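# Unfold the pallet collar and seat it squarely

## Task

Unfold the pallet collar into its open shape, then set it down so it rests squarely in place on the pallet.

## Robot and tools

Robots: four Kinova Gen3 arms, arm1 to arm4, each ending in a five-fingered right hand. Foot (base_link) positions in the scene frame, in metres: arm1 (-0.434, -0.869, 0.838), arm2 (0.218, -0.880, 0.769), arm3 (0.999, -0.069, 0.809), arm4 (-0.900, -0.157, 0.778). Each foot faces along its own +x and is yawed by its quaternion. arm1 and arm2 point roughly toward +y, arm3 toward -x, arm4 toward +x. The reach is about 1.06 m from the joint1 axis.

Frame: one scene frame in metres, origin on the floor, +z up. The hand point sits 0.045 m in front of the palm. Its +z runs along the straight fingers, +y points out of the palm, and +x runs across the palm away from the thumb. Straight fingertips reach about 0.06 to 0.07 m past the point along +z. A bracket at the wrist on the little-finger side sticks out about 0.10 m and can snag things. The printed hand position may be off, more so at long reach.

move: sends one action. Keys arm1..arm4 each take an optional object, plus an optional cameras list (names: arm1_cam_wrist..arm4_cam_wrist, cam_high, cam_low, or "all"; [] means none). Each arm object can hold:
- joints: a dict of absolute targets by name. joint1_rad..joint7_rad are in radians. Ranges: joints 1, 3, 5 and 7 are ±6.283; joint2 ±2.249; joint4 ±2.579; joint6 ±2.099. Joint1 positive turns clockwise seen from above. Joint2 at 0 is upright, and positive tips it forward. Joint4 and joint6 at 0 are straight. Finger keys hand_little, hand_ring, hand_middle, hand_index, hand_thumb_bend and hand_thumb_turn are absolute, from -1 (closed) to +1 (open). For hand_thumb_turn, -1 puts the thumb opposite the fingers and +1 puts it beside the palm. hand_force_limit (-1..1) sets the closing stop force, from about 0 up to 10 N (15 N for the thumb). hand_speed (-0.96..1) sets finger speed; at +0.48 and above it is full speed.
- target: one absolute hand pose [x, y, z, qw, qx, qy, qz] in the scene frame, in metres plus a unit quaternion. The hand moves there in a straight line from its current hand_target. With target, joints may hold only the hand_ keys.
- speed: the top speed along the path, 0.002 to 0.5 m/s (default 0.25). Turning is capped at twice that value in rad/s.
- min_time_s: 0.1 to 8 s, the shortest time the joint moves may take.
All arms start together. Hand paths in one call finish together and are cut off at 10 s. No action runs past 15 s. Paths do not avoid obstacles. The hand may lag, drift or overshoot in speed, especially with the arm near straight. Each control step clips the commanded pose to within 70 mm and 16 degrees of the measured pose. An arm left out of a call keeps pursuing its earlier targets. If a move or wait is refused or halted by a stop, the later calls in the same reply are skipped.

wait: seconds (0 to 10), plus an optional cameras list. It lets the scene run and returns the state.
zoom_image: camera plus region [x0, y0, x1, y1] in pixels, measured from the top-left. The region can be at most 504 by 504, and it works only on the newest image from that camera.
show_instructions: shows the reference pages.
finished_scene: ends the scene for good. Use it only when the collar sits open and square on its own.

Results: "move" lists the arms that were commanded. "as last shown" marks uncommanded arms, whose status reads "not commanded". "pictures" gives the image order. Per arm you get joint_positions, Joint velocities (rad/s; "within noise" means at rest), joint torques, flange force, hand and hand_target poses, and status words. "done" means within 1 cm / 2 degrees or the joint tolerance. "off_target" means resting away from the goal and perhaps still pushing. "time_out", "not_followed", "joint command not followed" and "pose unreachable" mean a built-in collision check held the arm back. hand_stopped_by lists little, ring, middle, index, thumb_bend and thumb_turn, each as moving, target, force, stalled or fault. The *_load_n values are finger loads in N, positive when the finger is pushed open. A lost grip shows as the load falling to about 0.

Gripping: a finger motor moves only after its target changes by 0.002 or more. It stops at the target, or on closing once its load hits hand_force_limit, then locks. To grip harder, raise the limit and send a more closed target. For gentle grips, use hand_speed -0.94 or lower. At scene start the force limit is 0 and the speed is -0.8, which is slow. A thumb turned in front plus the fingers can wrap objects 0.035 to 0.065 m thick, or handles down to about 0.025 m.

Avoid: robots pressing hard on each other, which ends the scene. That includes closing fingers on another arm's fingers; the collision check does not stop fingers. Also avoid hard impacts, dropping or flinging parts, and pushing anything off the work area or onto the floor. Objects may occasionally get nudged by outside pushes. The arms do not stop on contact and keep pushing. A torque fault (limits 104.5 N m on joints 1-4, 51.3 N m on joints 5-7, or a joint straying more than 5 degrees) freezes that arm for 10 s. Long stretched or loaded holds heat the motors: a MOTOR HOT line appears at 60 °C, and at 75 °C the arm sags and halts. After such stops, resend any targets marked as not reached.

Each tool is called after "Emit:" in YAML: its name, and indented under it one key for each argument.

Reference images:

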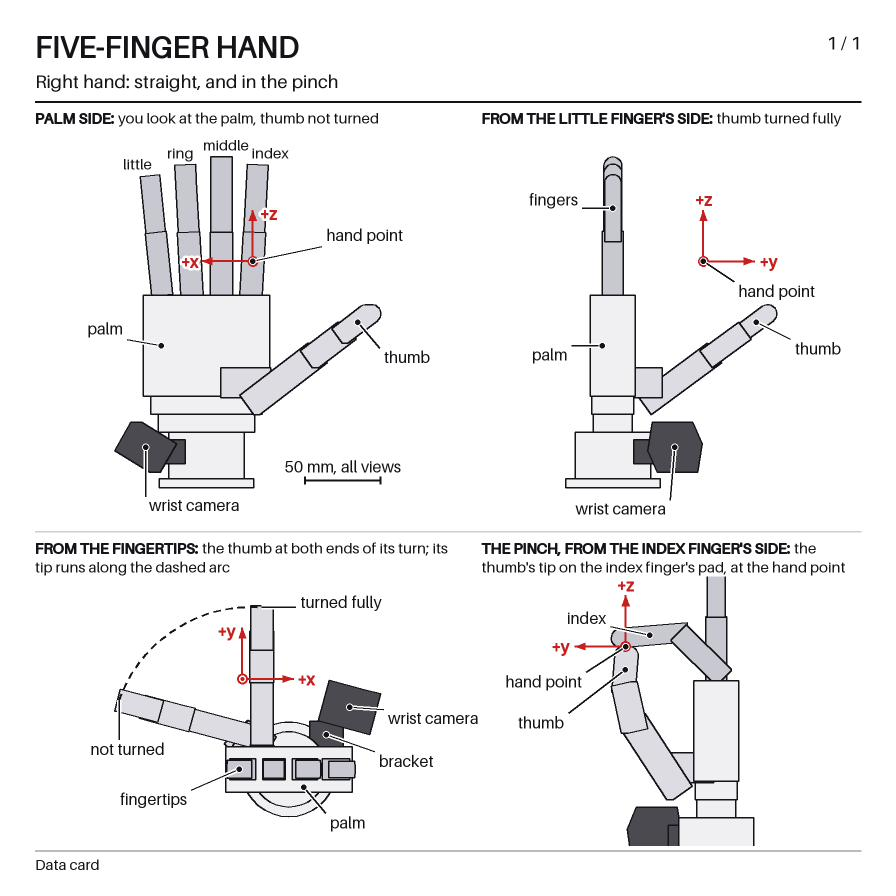

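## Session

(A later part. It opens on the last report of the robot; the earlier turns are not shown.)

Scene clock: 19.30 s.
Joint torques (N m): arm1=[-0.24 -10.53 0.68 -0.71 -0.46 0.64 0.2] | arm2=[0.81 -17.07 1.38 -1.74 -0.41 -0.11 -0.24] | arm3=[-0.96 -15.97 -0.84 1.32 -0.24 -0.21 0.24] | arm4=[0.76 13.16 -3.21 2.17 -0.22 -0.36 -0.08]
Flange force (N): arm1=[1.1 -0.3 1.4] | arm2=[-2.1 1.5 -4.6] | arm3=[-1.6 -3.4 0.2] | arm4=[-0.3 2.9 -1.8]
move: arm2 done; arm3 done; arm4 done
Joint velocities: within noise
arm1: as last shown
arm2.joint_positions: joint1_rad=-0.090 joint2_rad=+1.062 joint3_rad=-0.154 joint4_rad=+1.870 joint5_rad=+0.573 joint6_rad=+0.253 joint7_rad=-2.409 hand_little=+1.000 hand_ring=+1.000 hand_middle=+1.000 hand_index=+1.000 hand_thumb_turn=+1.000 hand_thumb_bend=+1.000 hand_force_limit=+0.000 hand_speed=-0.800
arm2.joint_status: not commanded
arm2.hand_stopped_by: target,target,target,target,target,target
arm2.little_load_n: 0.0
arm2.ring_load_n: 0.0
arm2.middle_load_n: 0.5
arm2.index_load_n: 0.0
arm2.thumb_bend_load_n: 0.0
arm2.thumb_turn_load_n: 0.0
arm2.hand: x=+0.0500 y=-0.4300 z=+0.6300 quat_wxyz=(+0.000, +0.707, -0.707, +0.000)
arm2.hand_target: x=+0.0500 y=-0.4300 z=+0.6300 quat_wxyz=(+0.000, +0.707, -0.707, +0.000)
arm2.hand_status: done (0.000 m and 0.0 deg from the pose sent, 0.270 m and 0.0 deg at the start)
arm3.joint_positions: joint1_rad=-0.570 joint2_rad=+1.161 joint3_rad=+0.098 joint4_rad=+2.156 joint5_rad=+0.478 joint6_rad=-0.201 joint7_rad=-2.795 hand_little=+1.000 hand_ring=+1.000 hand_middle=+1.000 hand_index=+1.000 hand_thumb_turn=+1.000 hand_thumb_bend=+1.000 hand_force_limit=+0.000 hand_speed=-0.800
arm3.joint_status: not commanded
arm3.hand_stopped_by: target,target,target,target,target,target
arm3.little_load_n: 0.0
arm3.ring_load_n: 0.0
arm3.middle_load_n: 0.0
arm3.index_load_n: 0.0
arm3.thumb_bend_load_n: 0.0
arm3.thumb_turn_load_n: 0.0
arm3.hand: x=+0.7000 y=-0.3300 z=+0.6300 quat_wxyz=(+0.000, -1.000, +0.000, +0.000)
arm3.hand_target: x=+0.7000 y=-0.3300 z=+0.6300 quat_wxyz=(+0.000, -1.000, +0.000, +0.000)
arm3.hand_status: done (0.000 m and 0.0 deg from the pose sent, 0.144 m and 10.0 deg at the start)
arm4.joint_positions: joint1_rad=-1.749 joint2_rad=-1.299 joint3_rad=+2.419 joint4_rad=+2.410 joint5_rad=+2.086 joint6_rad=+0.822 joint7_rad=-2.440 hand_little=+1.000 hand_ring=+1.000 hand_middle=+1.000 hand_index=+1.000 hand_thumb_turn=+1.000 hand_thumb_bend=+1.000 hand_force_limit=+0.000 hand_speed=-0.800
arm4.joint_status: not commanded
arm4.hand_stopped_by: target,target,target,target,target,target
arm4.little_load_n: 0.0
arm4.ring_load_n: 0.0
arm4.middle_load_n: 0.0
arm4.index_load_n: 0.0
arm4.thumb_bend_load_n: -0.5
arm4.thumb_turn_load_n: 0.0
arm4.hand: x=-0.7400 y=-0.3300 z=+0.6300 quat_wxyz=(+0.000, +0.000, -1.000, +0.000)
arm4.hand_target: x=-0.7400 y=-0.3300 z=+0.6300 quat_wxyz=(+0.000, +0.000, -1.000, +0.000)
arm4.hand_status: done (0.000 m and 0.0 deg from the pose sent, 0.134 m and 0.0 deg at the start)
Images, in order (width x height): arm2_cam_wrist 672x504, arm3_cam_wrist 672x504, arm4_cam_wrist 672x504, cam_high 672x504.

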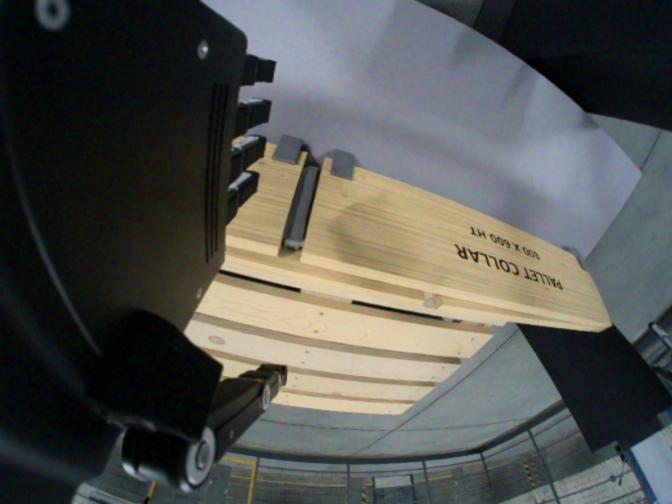

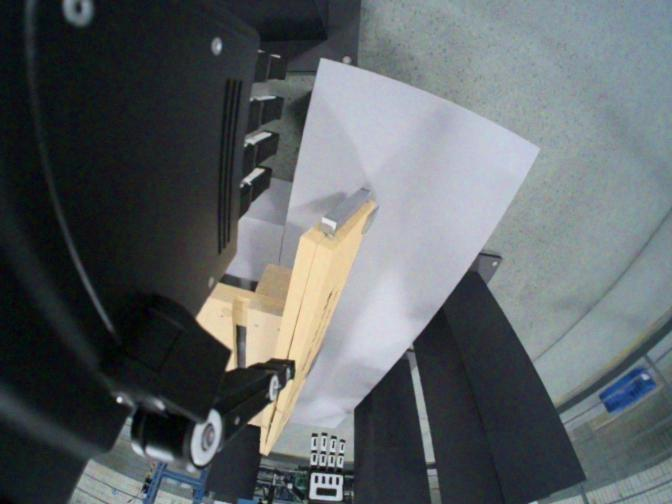

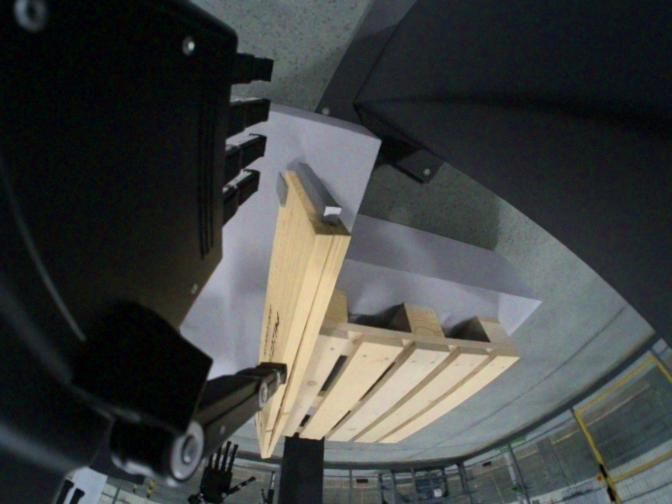

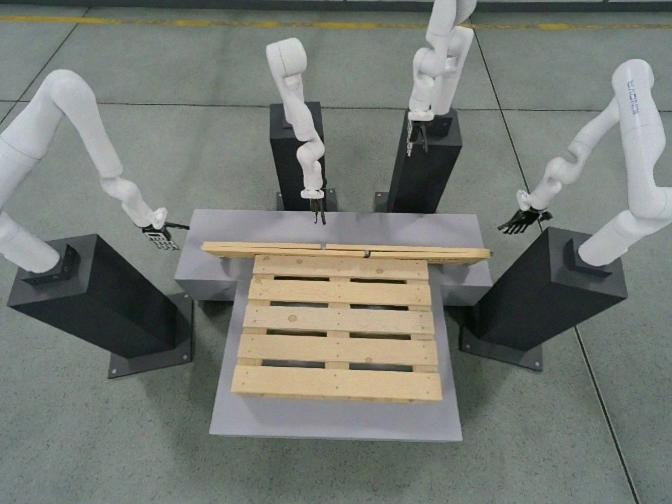

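Emit:
move:
  arm1: {"target": [-0.06, -0.36, 0.72, 0, 0.7071, 0.7071, 0]}
  arm2: {"target": [0.12, -0.52, 0.72, 0, 0.7071, -0.7071, 0]}
  cameras: ["arm1_cam_wrist", "arm2_cam_wrist", "cam_high", "cam_low"]

Scene clock: 28.43 s.
Joint torques (N m): arm1=[-0.39 -22.78 -3.48 -4.24 -0.42 0.77 0.24] | arm2=[0.81 -13.14 1.76 -0.93 -0.38 -0.11 -0.27] | arm3=[-0.98 -15.97 -0.86 1.4 -0.25 -0.22 0.2] | arm4=[0.75 13.09 -3.18 2.17 -0.19 -0.38 -0.08]
Flange force (N): arm1=[-1.5 -1.1 -0.5] | arm2=[-3.7 1.7 -7.7] | arm3=[-1.9 -3.3 0.2] | arm4=[-0.4 2.7 -2.1]
move: arm1 done; arm2 done
Joint velocities: within noise
arm1.joint_positions: joint1_rad=+0.711 joint2_rad=+1.311 joint3_rad=-0.624 joint4_rad=+1.085 joint5_rad=+0.773 joint6_rad=+0.962 joint7_rad=+1.631 hand_little=+1.000 hand_ring=+1.000 hand_middle=+1.000 hand_index=+1.000 hand_thumb_turn=+1.000 hand_thumb_bend=+1.000 hand_force_limit=+0.000 hand_speed=-0.800
arm1.joint_status: not commanded
arm1.hand_stopped_by: target,target,target,target,target,target
arm1.little_load_n: 0.0
arm1.ring_load_n: 0.0
arm1.middle_load_n: 0.0
arm1.index_load_n: 0.0
arm1.thumb_bend_load_n: 0.0
arm1.thumb_turn_load_n: 0.0
arm1.hand: x=-0.0600 y=-0.3600 z=+0.7200 quat_wxyz=(+0.000, +0.707, +0.707, +0.000)
arm1.hand_target: x=-0.0600 y=-0.3600 z=+0.7200 quat_wxyz=(+0.000, +0.707, +0.707, +0.000)
arm1.hand_status: done (0.000 m and 0.0 deg from the pose sent, 0.411 m and 180.0 deg at the start)
arm2.joint_positions: joint1_rad=+0.010 joint2_rad=+0.774 joint3_rad=-0.119 joint4_rad=+2.250 joint5_rad=+0.619 joint6_rad=+0.147 joint7_rad=-2.374 hand_little=+1.000 hand_ring=+1.000 hand_middle=+1.000 hand_index=+1.000 hand_thumb_turn=+1.000 hand_thumb_bend=+1.000 hand_force_limit=+0.000 hand_speed=-0.800
arm2.joint_status: not commanded
arm2.hand_stopped_by: target,target,target,target,target,target
arm2.little_load_n: 0.0
arm2.ring_load_n: 0.0
arm2.middle_load_n: 0.0
arm2.index_load_n: 0.0
arm2.thumb_bend_load_n: 0.0
arm2.thumb_turn_load_n: 0.0
arm2.hand: x=+0.1200 y=-0.5200 z=+0.7200 quat_wxyz=(+0.000, +0.707, -0.707, +0.000)
arm2.hand_target: x=+0.1200 y=-0.5200 z=+0.7200 quat_wxyz=(+0.000, +0.707, -0.707, +0.000)
arm2.hand_status: done (0.000 m and 0.0 deg from the pose sent, 0.145 m and 0.0 deg at the start)
arm3, arm4: as last shown
arm3.index_load_n: -0.5
arm4.thumb_bend_load_n: 0.0
Images, in order (width x height): arm1_cam_wrist 672x504, arm2_cam_wrist 672x504, cam_high 672x504, cam_low 672x504.

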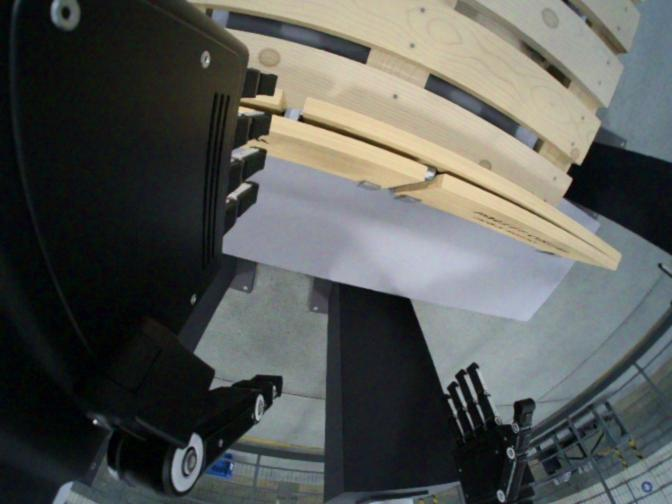

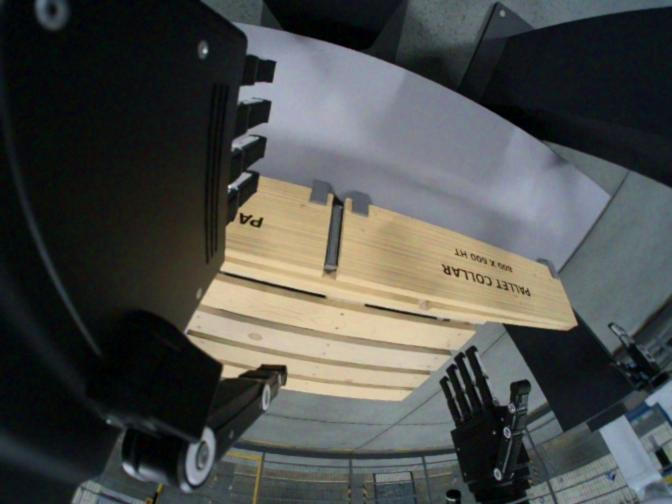

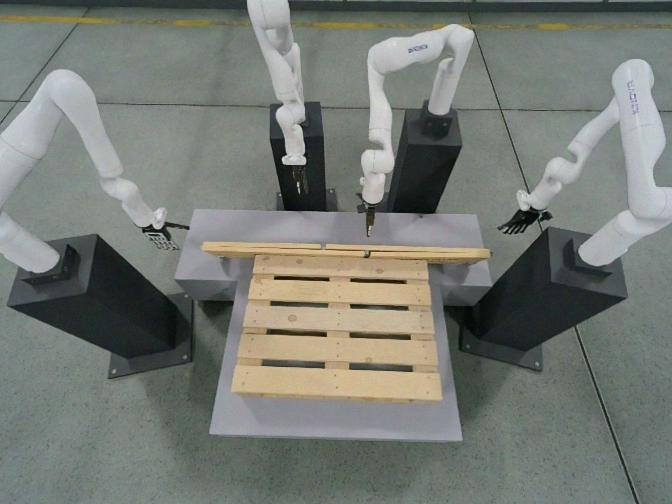

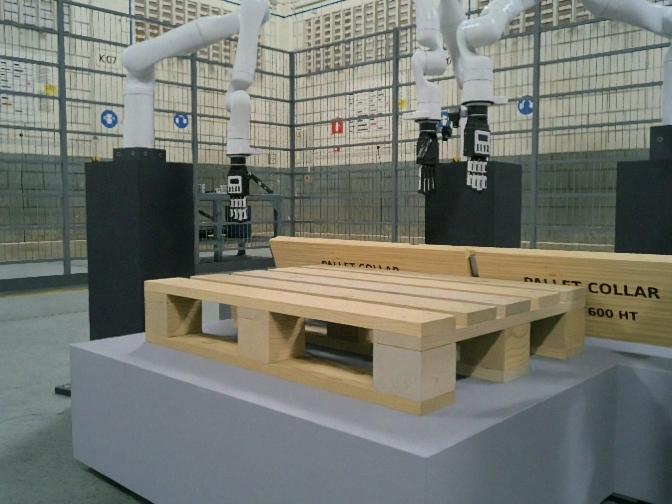

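Emit:
zoom_image:
  camera: "arm1_cam_wrist"
  region: [220, 70, 480, 230]

Emit:
zoom_image:
  camera: "arm1_cam_wrist"
  region: [220, 40, 640, 320]

Scaled by 1.938 from the camera's image (finer frame: 960x720).

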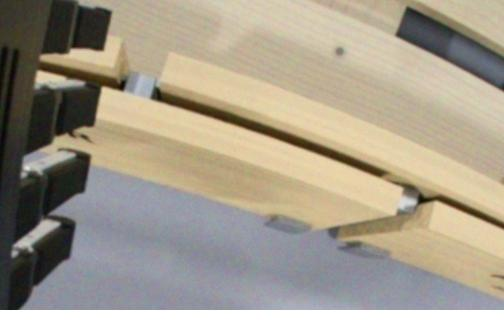

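Scaled by 1.200 from the camera's image (finer frame: 960x720).

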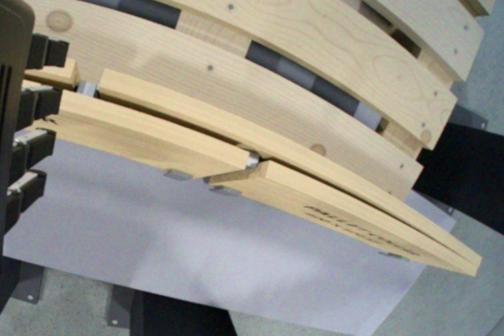

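Emit:
move:
  arm1: {"target": [-0.055, -0.315, 0.60, 0, 0.7071, 0.7071, 0], "speed": 0.12}
  cameras: ["arm1_cam_wrist", "cam_high", "cam_low"]

Emit:
zoom_image:
  camera: "arm1_cam_wrist"
  region: [200, 50, 460, 250]

Emit:
zoom_image:
  camera: "cam_high"
  region: [320, 200, 420, 275]

Emit:
zoom_image:
  camera: "cam_low"
  region: [420, 160, 570, 280]

Scene clock: 30.87 s.
Joint torques (N m): arm1=[-0.37 -24.25 -2.15 -4.41 -0.44 0.81 0.2] | arm2=[0.75 -13.15 1.79 -0.96 -0.41 -0.09 -0.27] | arm3=[-1 -15.99 -0.91 1.39 -0.25 -0.22 0.2] | arm4=[0.75 13.13 -3.24 2.14 -0.21 -0.38 -0.07]
Flange force (N): arm1=[-2.4 -1.5 -1.3] | arm2=[-3.7 1.4 -7.8] | arm3=[-1.9 -3.4 0.3] | arm4=[-0.2 2.9 -1.9]
move: arm1 done
Joint velocities: within noise
arm1.joint_positions: joint1_rad=+0.593 joint2_rad=+1.626 joint3_rad=-0.622 joint4_rad=+0.654 joint5_rad=+0.773 joint6_rad=+1.005 joint7_rad=+1.762 hand_little=+1.000 hand_ring=+1.000 hand_middle=+1.000 hand_index=+1.000 hand_thumb_turn=+1.000 hand_thumb_bend=+1.000 hand_force_limit=+0.000 hand_speed=-0.800
arm1.joint_status: not commanded
arm1.hand_stopped_by: target,target,target,target,target,target
arm1.little_load_n: 0.0
arm1.ring_load_n: 0.0
arm1.middle_load_n: 0.0
arm1.index_load_n: 0.0
arm1.thumb_bend_load_n: 0.0
arm1.thumb_turn_load_n: 0.5
arm1.hand: x=-0.0550 y=-0.3150 z=+0.6000 quat_wxyz=(+0.000, +0.707, +0.707, +0.000)
arm1.hand_target: x=-0.0550 y=-0.3150 z=+0.6000 quat_wxyz=(+0.000, +0.707, +0.707, +0.000)
arm1.hand_status: done (0.000 m and 0.0 deg from the pose sent, 0.128 m and 0.0 deg at the start)
arm2, arm3, arm4: as last shown
arm3.index_load_n: 0.0
Images, in order (width x height): arm1_cam_wrist 672x504, cam_high 672x504, cam_low 672x504.

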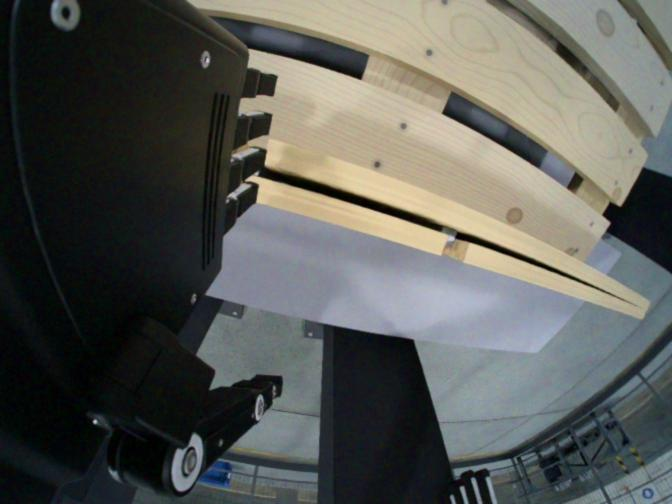

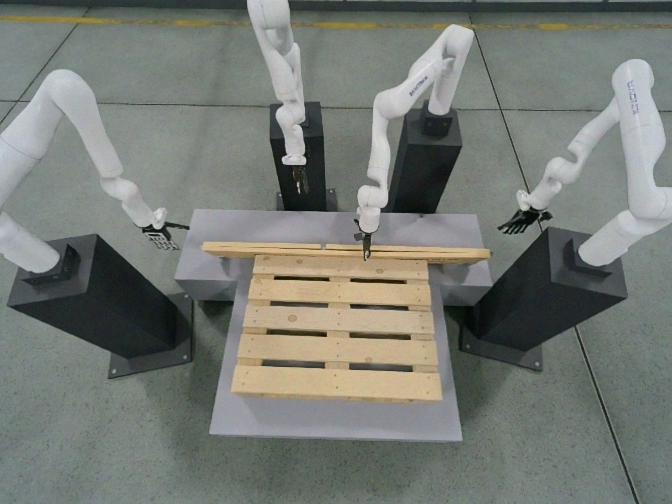

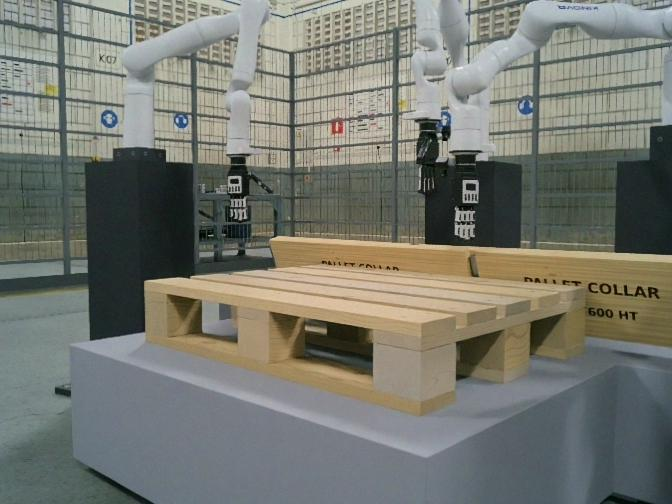

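Scaled by 1.938 from the camera's image (finer frame: 960x720).

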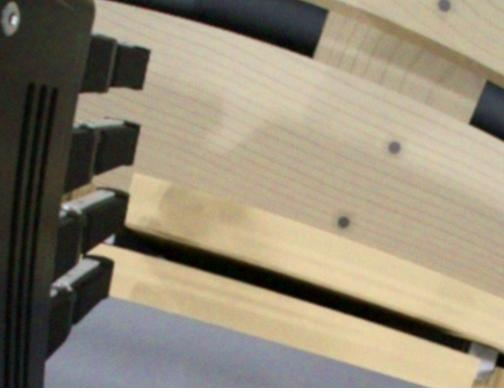

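Scaled by 5.040 from the camera's image (finer frame: 960x720).

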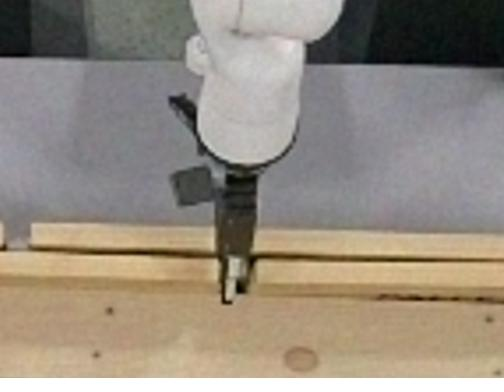

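Scaled by 3.360 from the camera's image (finer frame: 960x720).

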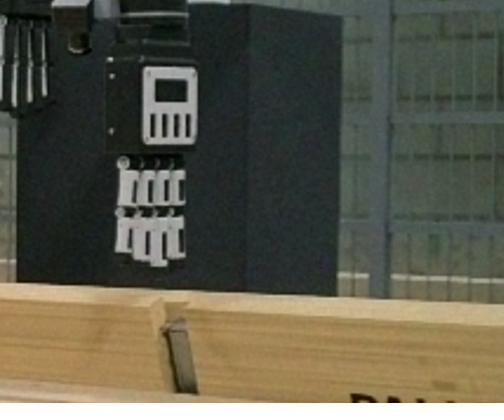

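Emit:
move:
  arm1: {"target": [-0.060, -0.316, 0.577, 0, 0.7071, 0.7071, 0], "speed": 0.08}
  cameras: ["arm1_cam_wrist", "cam_high", "cam_low"]

Emit:
zoom_image:
  camera: "arm1_cam_wrist"
  region: [200, 100, 330, 230]

Emit:
zoom_image:
  camera: "cam_high"
  region: [340, 215, 400, 275]

Emit:
zoom_image:
  camera: "cam_low"
  region: [420, 180, 520, 280]

Scene clock: 32.33 s.
Joint torques (N m): arm1=[3.7 -8.08 3.63 -2.72 1.64 -1.19 0.31] | arm2=[0.81 -13.2 1.77 -0.99 -0.44 -0.11 -0.27] | arm3=[-0.92 -15.97 -0.9 1.32 -0.28 -0.21 0.23] | arm4=[0.77 13.12 -3.19 2.15 -0.22 -0.33 -0.06]
Flange force (N): arm1=[-2.6 -8.4 -31.8] | arm2=[-3.6 1.6 -7.5] | arm3=[-1.5 -3.4 0.2] | arm4=[-0.3 2.8 -2.0]
move: arm1 done
Joint velocities: within noise
arm1.joint_positions: joint1_rad=+0.580 joint2_rad=+1.670 joint3_rad=-0.619 joint4_rad=+0.621 joint5_rad=+0.777 joint6_rad=+0.987 joint7_rad=+1.766 hand_little=+1.000 hand_ring=+1.000 hand_middle=+1.000 hand_index=+1.000 hand_thumb_turn=+1.000 hand_thumb_bend=+1.000 hand_force_limit=+0.000 hand_speed=-0.800
arm1.joint_status: not commanded
arm1.hand_stopped_by: target,target,target,target,target,target
arm1.little_load_n: 0.0
arm1.ring_load_n: 0.0
arm1.middle_load_n: 0.5
arm1.index_load_n: 0.0
arm1.thumb_bend_load_n: 0.0
arm1.thumb_turn_load_n: 0.0
arm1.hand: x=-0.0600 y=-0.3160 z=+0.5770 quat_wxyz=(+0.000, +0.707, +0.707, +0.000)
arm1.hand_target: x=-0.0600 y=-0.3160 z=+0.5770 quat_wxyz=(+0.000, +0.707, +0.707, +0.000)
arm1.hand_status: done (0.000 m and 0.0 deg from the pose sent, 0.024 m and 0.0 deg at the start)
arm2, arm3, arm4: as last shown
arm3.thumb_turn_load_n: -0.5
Images, in order (width x height): arm1_cam_wrist 672x504, cam_high 672x504, cam_low 672x504.

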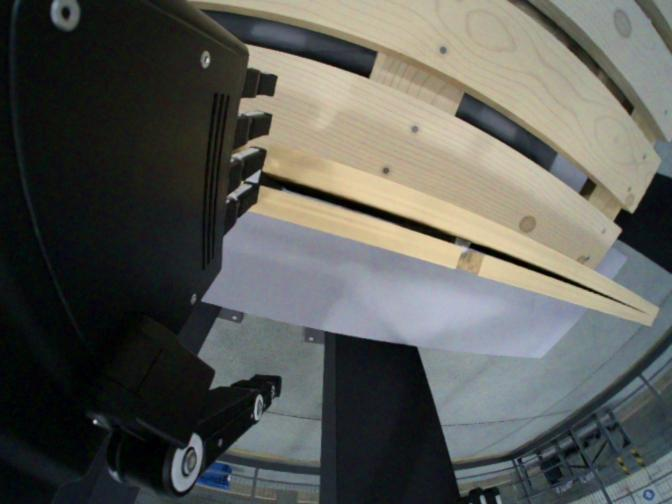

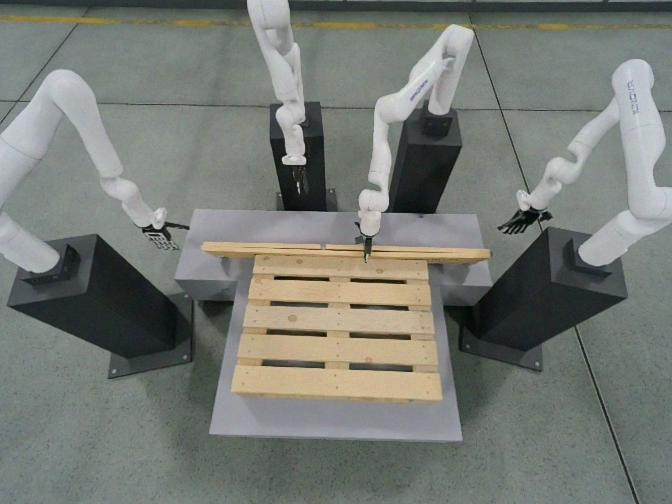

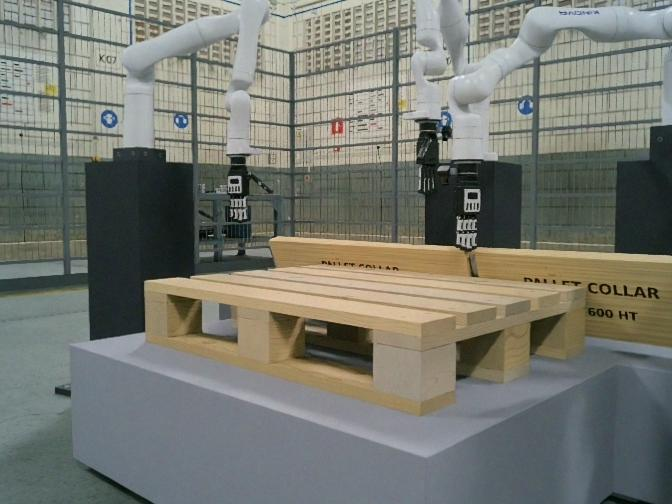

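Scaled by 3.877 from the camera's image (finer frame: 960x720).

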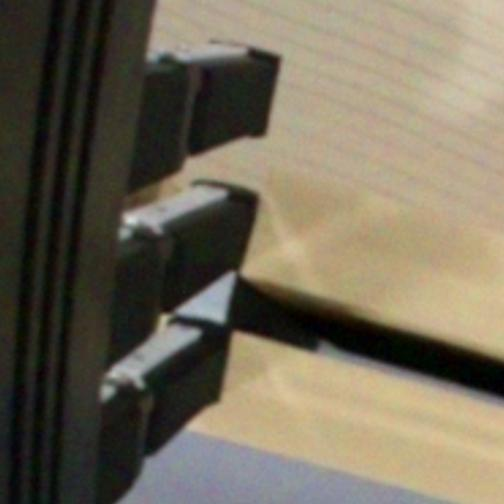

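Scaled by 8.400 from the camera's image (finer frame: 960x720).

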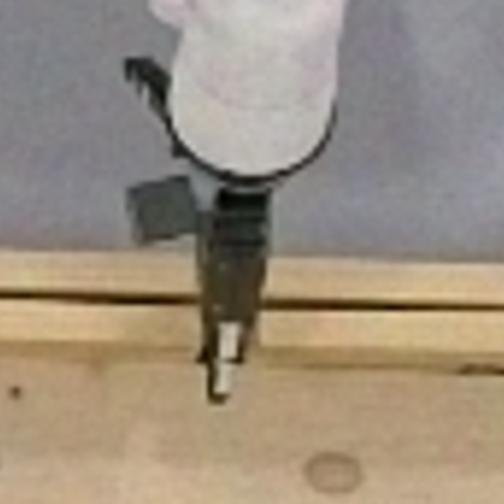

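Scaled by 5.040 from the camera's image (finer frame: 960x720).

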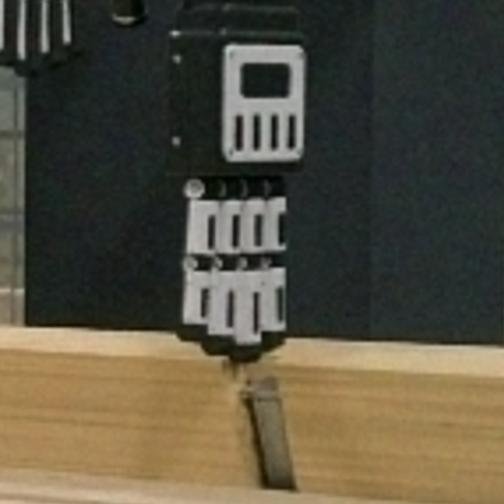

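Emit:
move:
  arm1: {"target": [-0.060, -0.316, 0.592, 0, 0.7071, 0.7071, 0], "speed": 0.1}
  cameras: ["arm1_cam_wrist", "cam_high"]

Emit:
zoom_image:
  camera: "arm1_cam_wrist"
  region: [200, 80, 500, 300]

Emit:
zoom_image:
  camera: "cam_high"
  region: [280, 215, 400, 275]

Scene clock: 33.57 s.
Joint torques (N m): arm1=[-0.42 -24.17 -2.22 -4.41 -0.45 0.79 0.15] | arm2=[0.79 -13.13 1.81 -0.99 -0.4 -0.12 -0.29] | arm3=[-0.94 -15.98 -0.86 1.37 -0.3 -0.18 0.21] | arm4=[0.71 13.18 -3.2 2.13 -0.19 -0.34 -0.09]
Flange force (N): arm1=[-2.8 -1.5 -1.5] | arm2=[-3.7 1.5 -8.0] | arm3=[-1.7 -3.4 0.3] | arm4=[-0.2 2.8 -1.9]
move: arm1 done
Joint velocities: within noise
arm1.joint_positions: joint1_rad=+0.589 joint2_rad=+1.636 joint3_rad=-0.618 joint4_rad=+0.661 joint5_rad=+0.777 joint6_rad=+0.990 joint7_rad=+1.751 hand_little=+1.000 hand_ring=+1.000 hand_middle=+1.000 hand_index=+1.000 hand_thumb_turn=+1.000 hand_thumb_bend=+1.000 hand_force_limit=+0.000 hand_speed=-0.800
arm1.joint_status: not commanded
arm1.hand_stopped_by: target,target,target,target,target,target
arm1.little_load_n: 0.0
arm1.ring_load_n: 0.0
arm1.middle_load_n: 0.0
arm1.index_load_n: 0.0
arm1.thumb_bend_load_n: -0.5
arm1.thumb_turn_load_n: 0.0
arm1.hand: x=-0.0600 y=-0.3160 z=+0.5920 quat_wxyz=(+0.000, +0.707, +0.707, +0.000)
arm1.hand_target: x=-0.0600 y=-0.3160 z=+0.5920 quat_wxyz=(+0.000, +0.707, +0.707, +0.000)
arm1.hand_status: done (0.000 m and 0.0 deg from the pose sent, 0.015 m and 0.0 deg at the start)
arm2, arm3, arm4: as last shown
arm2.thumb_bend_load_n: -0.5
arm3.thumb_turn_load_n: 0.0
arm4.index_load_n: -0.5
Images, in order (width x height): arm1_cam_wrist 672x504, cam_high 672x504.

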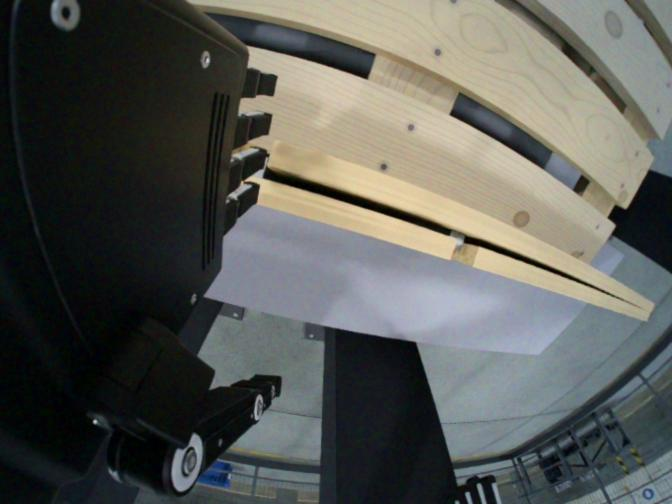

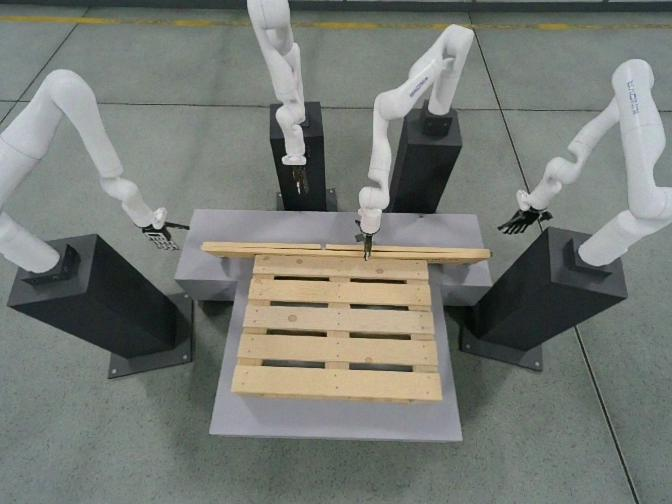

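Scaled by 1.680 from the camera's image (finer frame: 960x720).

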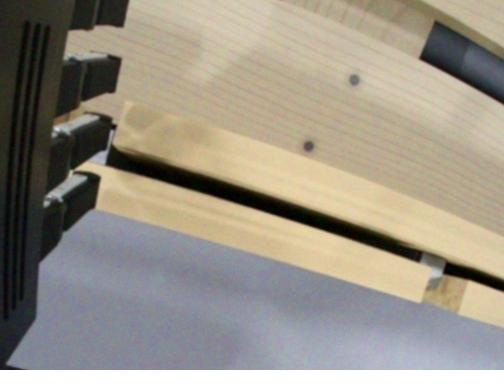

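Scaled by 4.200 from the camera's image (finer frame: 960x720).

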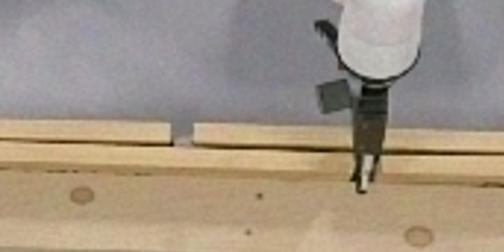

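Emit:
move:
  arm1: {"target": [-0.062, -0.307, 0.592, 0, 0.7071, 0.7071, 0], "speed": 0.1}

Emit:
move:
  arm1: {"target": [-0.062, -0.307, 0.577, 0, 0.7071, 0.7071, 0], "speed": 0.05}
  cameras: ["arm1_cam_wrist", "cam_high", "cam_low"]

Emit:
zoom_image:
  camera: "arm1_cam_wrist"
  region: [200, 100, 330, 230]

Emit:
zoom_image:
  camera: "cam_low"
  region: [420, 180, 520, 280]

Scene clock: 34.93 s.
Joint torques (N m): arm1=[-0.34 -24.34 -2.05 -4.5 -0.44 0.74 0.17] | arm2=[0.78 -13.2 1.76 -0.98 -0.43 -0.12 -0.24] | arm3=[-0.87 -15.95 -0.86 1.41 -0.26 -0.22 0.24] | arm4=[0.8 13.08 -3.2 2.17 -0.21 -0.35 -0.09]
Flange force (N): arm1=[-2.5 -1.5 -1.5] | arm2=[-3.6 1.5 -7.6] | arm3=[-1.6 -3.1 0.3] | arm4=[-0.4 2.7 -2.1]
move: arm1 done
Joint velocities: within noise
arm1.joint_positions: joint1_rad=+0.567 joint2_rad=+1.654 joint3_rad=-0.626 joint4_rad=+0.602 joint5_rad=+0.768 joint6_rad=+1.019 joint7_rad=+1.770 hand_little=+1.000 hand_ring=+1.000 hand_middle=+1.000 hand_index=+1.000 hand_thumb_turn=+1.000 hand_thumb_bend=+1.000 hand_force_limit=+0.000 hand_speed=-0.800
arm1.joint_status: not commanded
arm1.hand_stopped_by: target,target,target,target,target,target
arm1.little_load_n: 0.0
arm1.ring_load_n: 0.0
arm1.middle_load_n: 0.0
arm1.index_load_n: 0.0
arm1.thumb_bend_load_n: 0.0
arm1.thumb_turn_load_n: 0.0
arm1.hand: x=-0.0620 y=-0.3070 z=+0.5920 quat_wxyz=(+0.000, +0.707, +0.707, +0.000)
arm1.hand_target: x=-0.0620 y=-0.3070 z=+0.5920 quat_wxyz=(+0.000, +0.707, +0.707, +0.000)
arm1.hand_status: done (0.000 m and 0.0 deg from the pose sent, 0.009 m and 0.0 deg at the start)
arm2, arm3, arm4: as last shown
arm2.little_load_n: -0.5
arm2.thumb_bend_load_n: 0.0
arm4.ring_load_n: 0.5
arm4.index_load_n: 0.0
pictures: none

Scene clock: 35.90 s.
Joint torques (N m): arm1=[-0.39 -20.06 -1.42 -3.39 -0.49 0.28 0.18] | arm2=[0.82 -13.12 1.72 -0.98 -0.41 -0.15 -0.24] | arm3=[-0.97 -15.94 -0.91 1.38 -0.3 -0.21 0.25] | arm4=[0.73 13.15 -3.18 2.13 -0.22 -0.4 -0.09]
Flange force (N): arm1=[-2.2 -1.2 -8.4] | arm2=[-3.5 1.7 -7.7] | arm3=[-1.8 -3.4 0.2] | arm4=[-0.2 3.0 -1.9]
move: arm1 done
Joint velocities: within noise
arm1.joint_positions: joint1_rad=+0.557 joint2_rad=+1.690 joint3_rad=-0.628 joint4_rad=+0.558 joint5_rad=+0.767 joint6_rad=+1.018 joint7_rad=+1.786 hand_little=+1.000 hand_ring=+1.000 hand_middle=+1.000 hand_index=+1.000 hand_thumb_turn=+1.000 hand_thumb_bend=+1.000 hand_force_limit=+0.000 hand_speed=-0.800
arm1.joint_status: not commanded
arm1.hand_stopped_by: target,target,target,target,target,target
arm1.little_load_n: 0.0
arm1.ring_load_n: 0.0
arm1.middle_load_n: 0.0
arm1.index_load_n: 0.0
arm1.thumb_bend_load_n: 0.0
arm1.thumb_turn_load_n: 0.0
arm1.hand: x=-0.0620 y=-0.3070 z=+0.5770 quat_wxyz=(+0.000, +0.707, +0.707, +0.000)
arm1.hand_target: x=-0.0620 y=-0.3070 z=+0.5770 quat_wxyz=(+0.000, +0.707, +0.707, +0.000)
arm1.hand_status: done (0.000 m and 0.0 deg from the pose sent, 0.015 m and 0.0 deg at the start)
arm2, arm3, arm4: as last shown
arm2.little_load_n: 0.0
arm4.ring_load_n: 0.0
arm4.thumb_bend_load_n: -0.5
Images, in order (width x height): arm1_cam_wrist 672x504, cam_high 672x504, cam_low 672x504.

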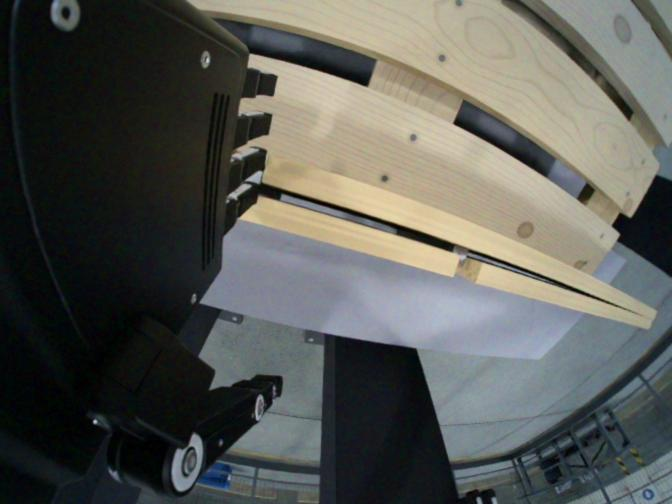

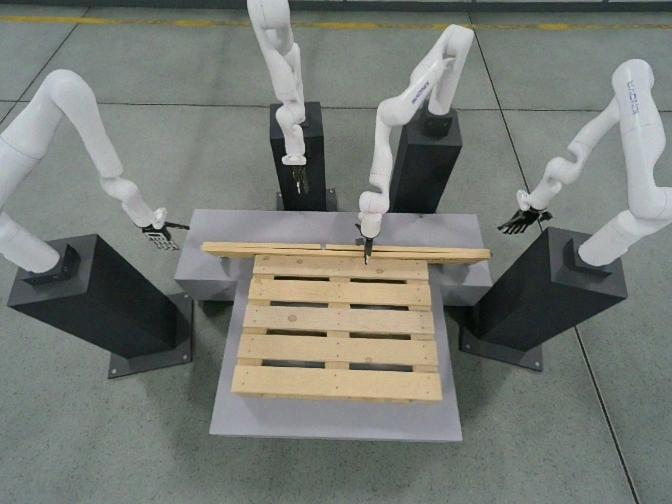

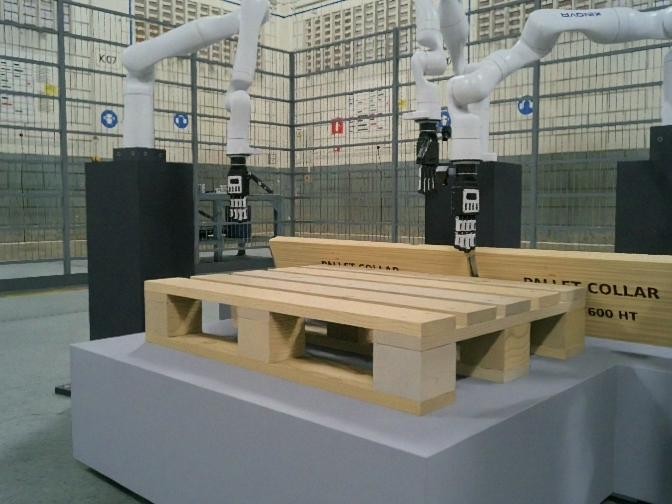

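Scaled by 3.877 from the camera's image (finer frame: 960x720).

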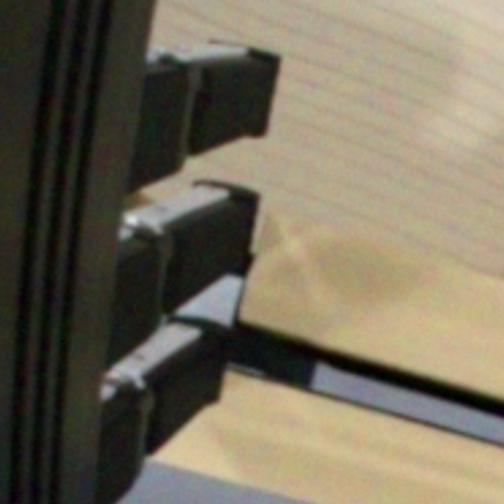

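Scaled by 5.040 from the camera's image (finer frame: 960x720).

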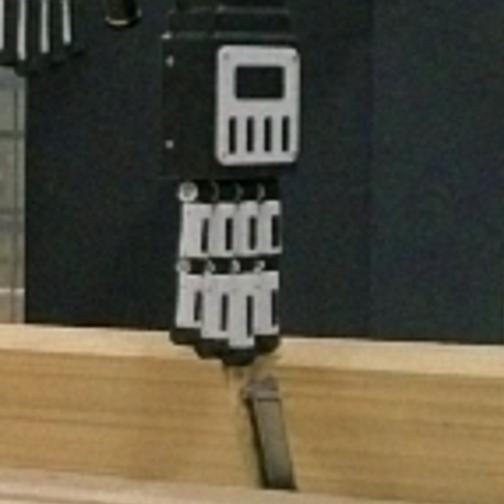

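Emit:
zoom_image:
  camera: "cam_high"
  region: [280, 215, 400, 275]

Emit:
zoom_image:
  camera: "arm1_cam_wrist"
  region: [200, 100, 672, 360]

Scaled by 4.200 from the camera's image (finer frame: 960x720).

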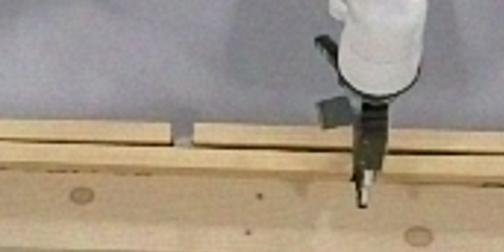

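Scaled by 1.068 from the camera's image (finer frame: 960x720).

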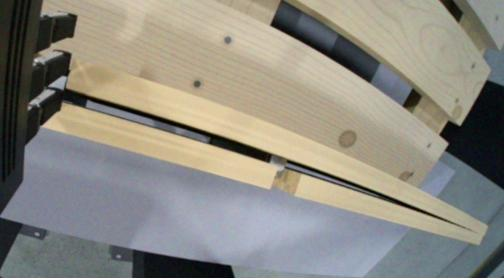

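Emit:
move:
  arm1: {"target": [-0.062, -0.325, 0.574, 0, 0.7071, 0.7071, 0], "speed": 0.04}
  cameras: ["arm1_cam_wrist", "arm2_cam_wrist", "cam_high"]

Emit:
zoom_image:
  camera: "arm1_cam_wrist"
  region: [200, 100, 500, 325]

Emit:
zoom_image:
  camera: "cam_high"
  region: [280, 215, 400, 275]

Emit:
zoom_image:
  camera: "arm2_cam_wrist"
  region: [220, 150, 600, 420]

Scene clock: 37.47 s.
Joint torques (N m): arm1=[2.08 4.46 3.72 4.59 -0.34 1.98 0.19] | arm2=[0.78 -13.15 1.77 -0.98 -0.4 -0.12 -0.24] | arm3=[-0.96 -15.94 -0.84 1.34 -0.25 -0.24 0.23] | arm4=[0.72 13.12 -3.22 2.13 -0.24 -0.36 -0.05]
Flange force (N): arm1=[5.5 -0.9 -41.6] | arm2=[-3.6 1.6 -7.8] | arm3=[-1.8 -3.3 0.1] | arm4=[-0.1 3.0 -1.9]
move: arm1 done
Joint velocities: within noise
arm1.joint_positions: joint1_rad=+0.597 joint2_rad=+1.655 joint3_rad=-0.608 joint4_rad=+0.684 joint5_rad=+0.788 joint6_rad=+0.951 joint7_rad=+1.739 hand_little=+1.000 hand_ring=+1.000 hand_middle=+1.000 hand_index=+1.000 hand_thumb_turn=+1.000 hand_thumb_bend=+1.000 hand_force_limit=+0.000 hand_speed=-0.800
arm1.joint_status: not commanded
arm1.hand_stopped_by: target,target,target,target,target,target
arm1.little_load_n: 0.0
arm1.ring_load_n: 0.0
arm1.middle_load_n: 0.0
arm1.index_load_n: 0.0
arm1.thumb_bend_load_n: 0.0
arm1.thumb_turn_load_n: 0.0
arm1.hand: x=-0.0620 y=-0.3249 z=+0.5741 quat_wxyz=(+0.000, +0.707, +0.707, +0.000)
arm1.hand_target: x=-0.0620 y=-0.3250 z=+0.5740 quat_wxyz=(+0.000, +0.707, +0.707, +0.000)
arm1.hand_status: done (0.000 m and 0.0 deg from the pose sent, 0.018 m and 0.0 deg at the start)
arm2, arm3, arm4: as last shown
arm4.little_load_n: -0.5
arm4.thumb_bend_load_n: 0.0
Images, in order (width x height): arm1_cam_wrist 672x504, arm2_cam_wrist 672x504, cam_high 672x504.

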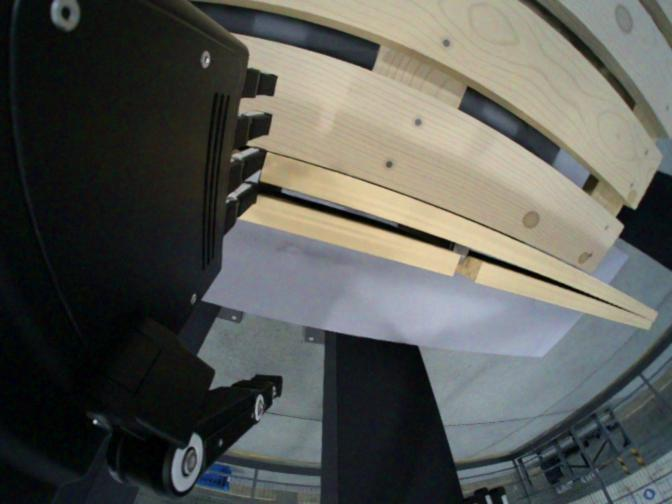

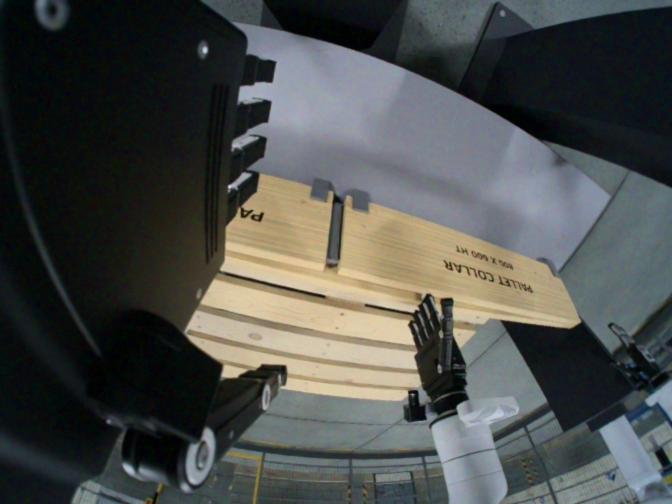

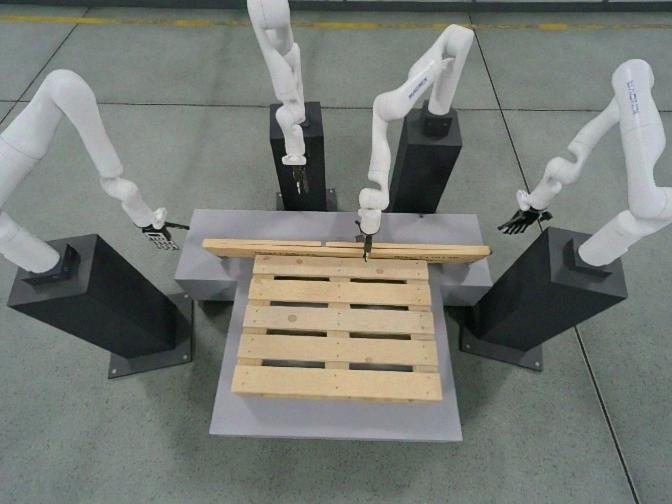

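Scaled by 1.680 from the camera's image (finer frame: 960x720).

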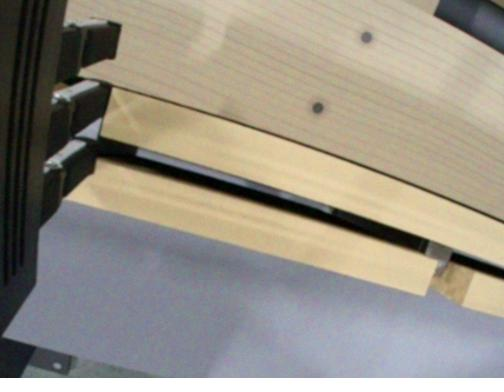

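Scaled by 4.200 from the camera's image (finer frame: 960x720).

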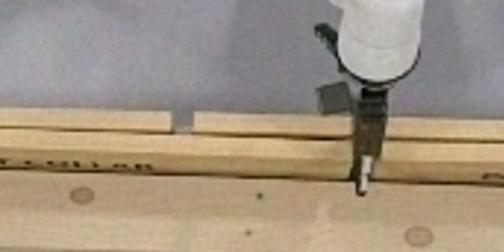

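Scaled by 1.326 from the camera's image (finer frame: 960x720).

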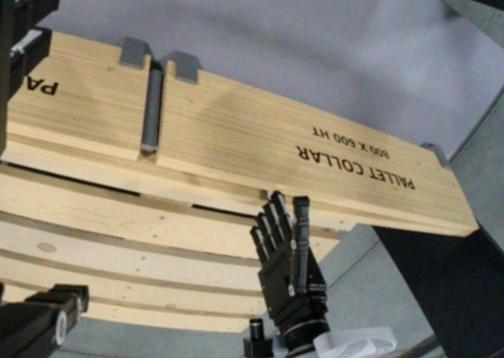

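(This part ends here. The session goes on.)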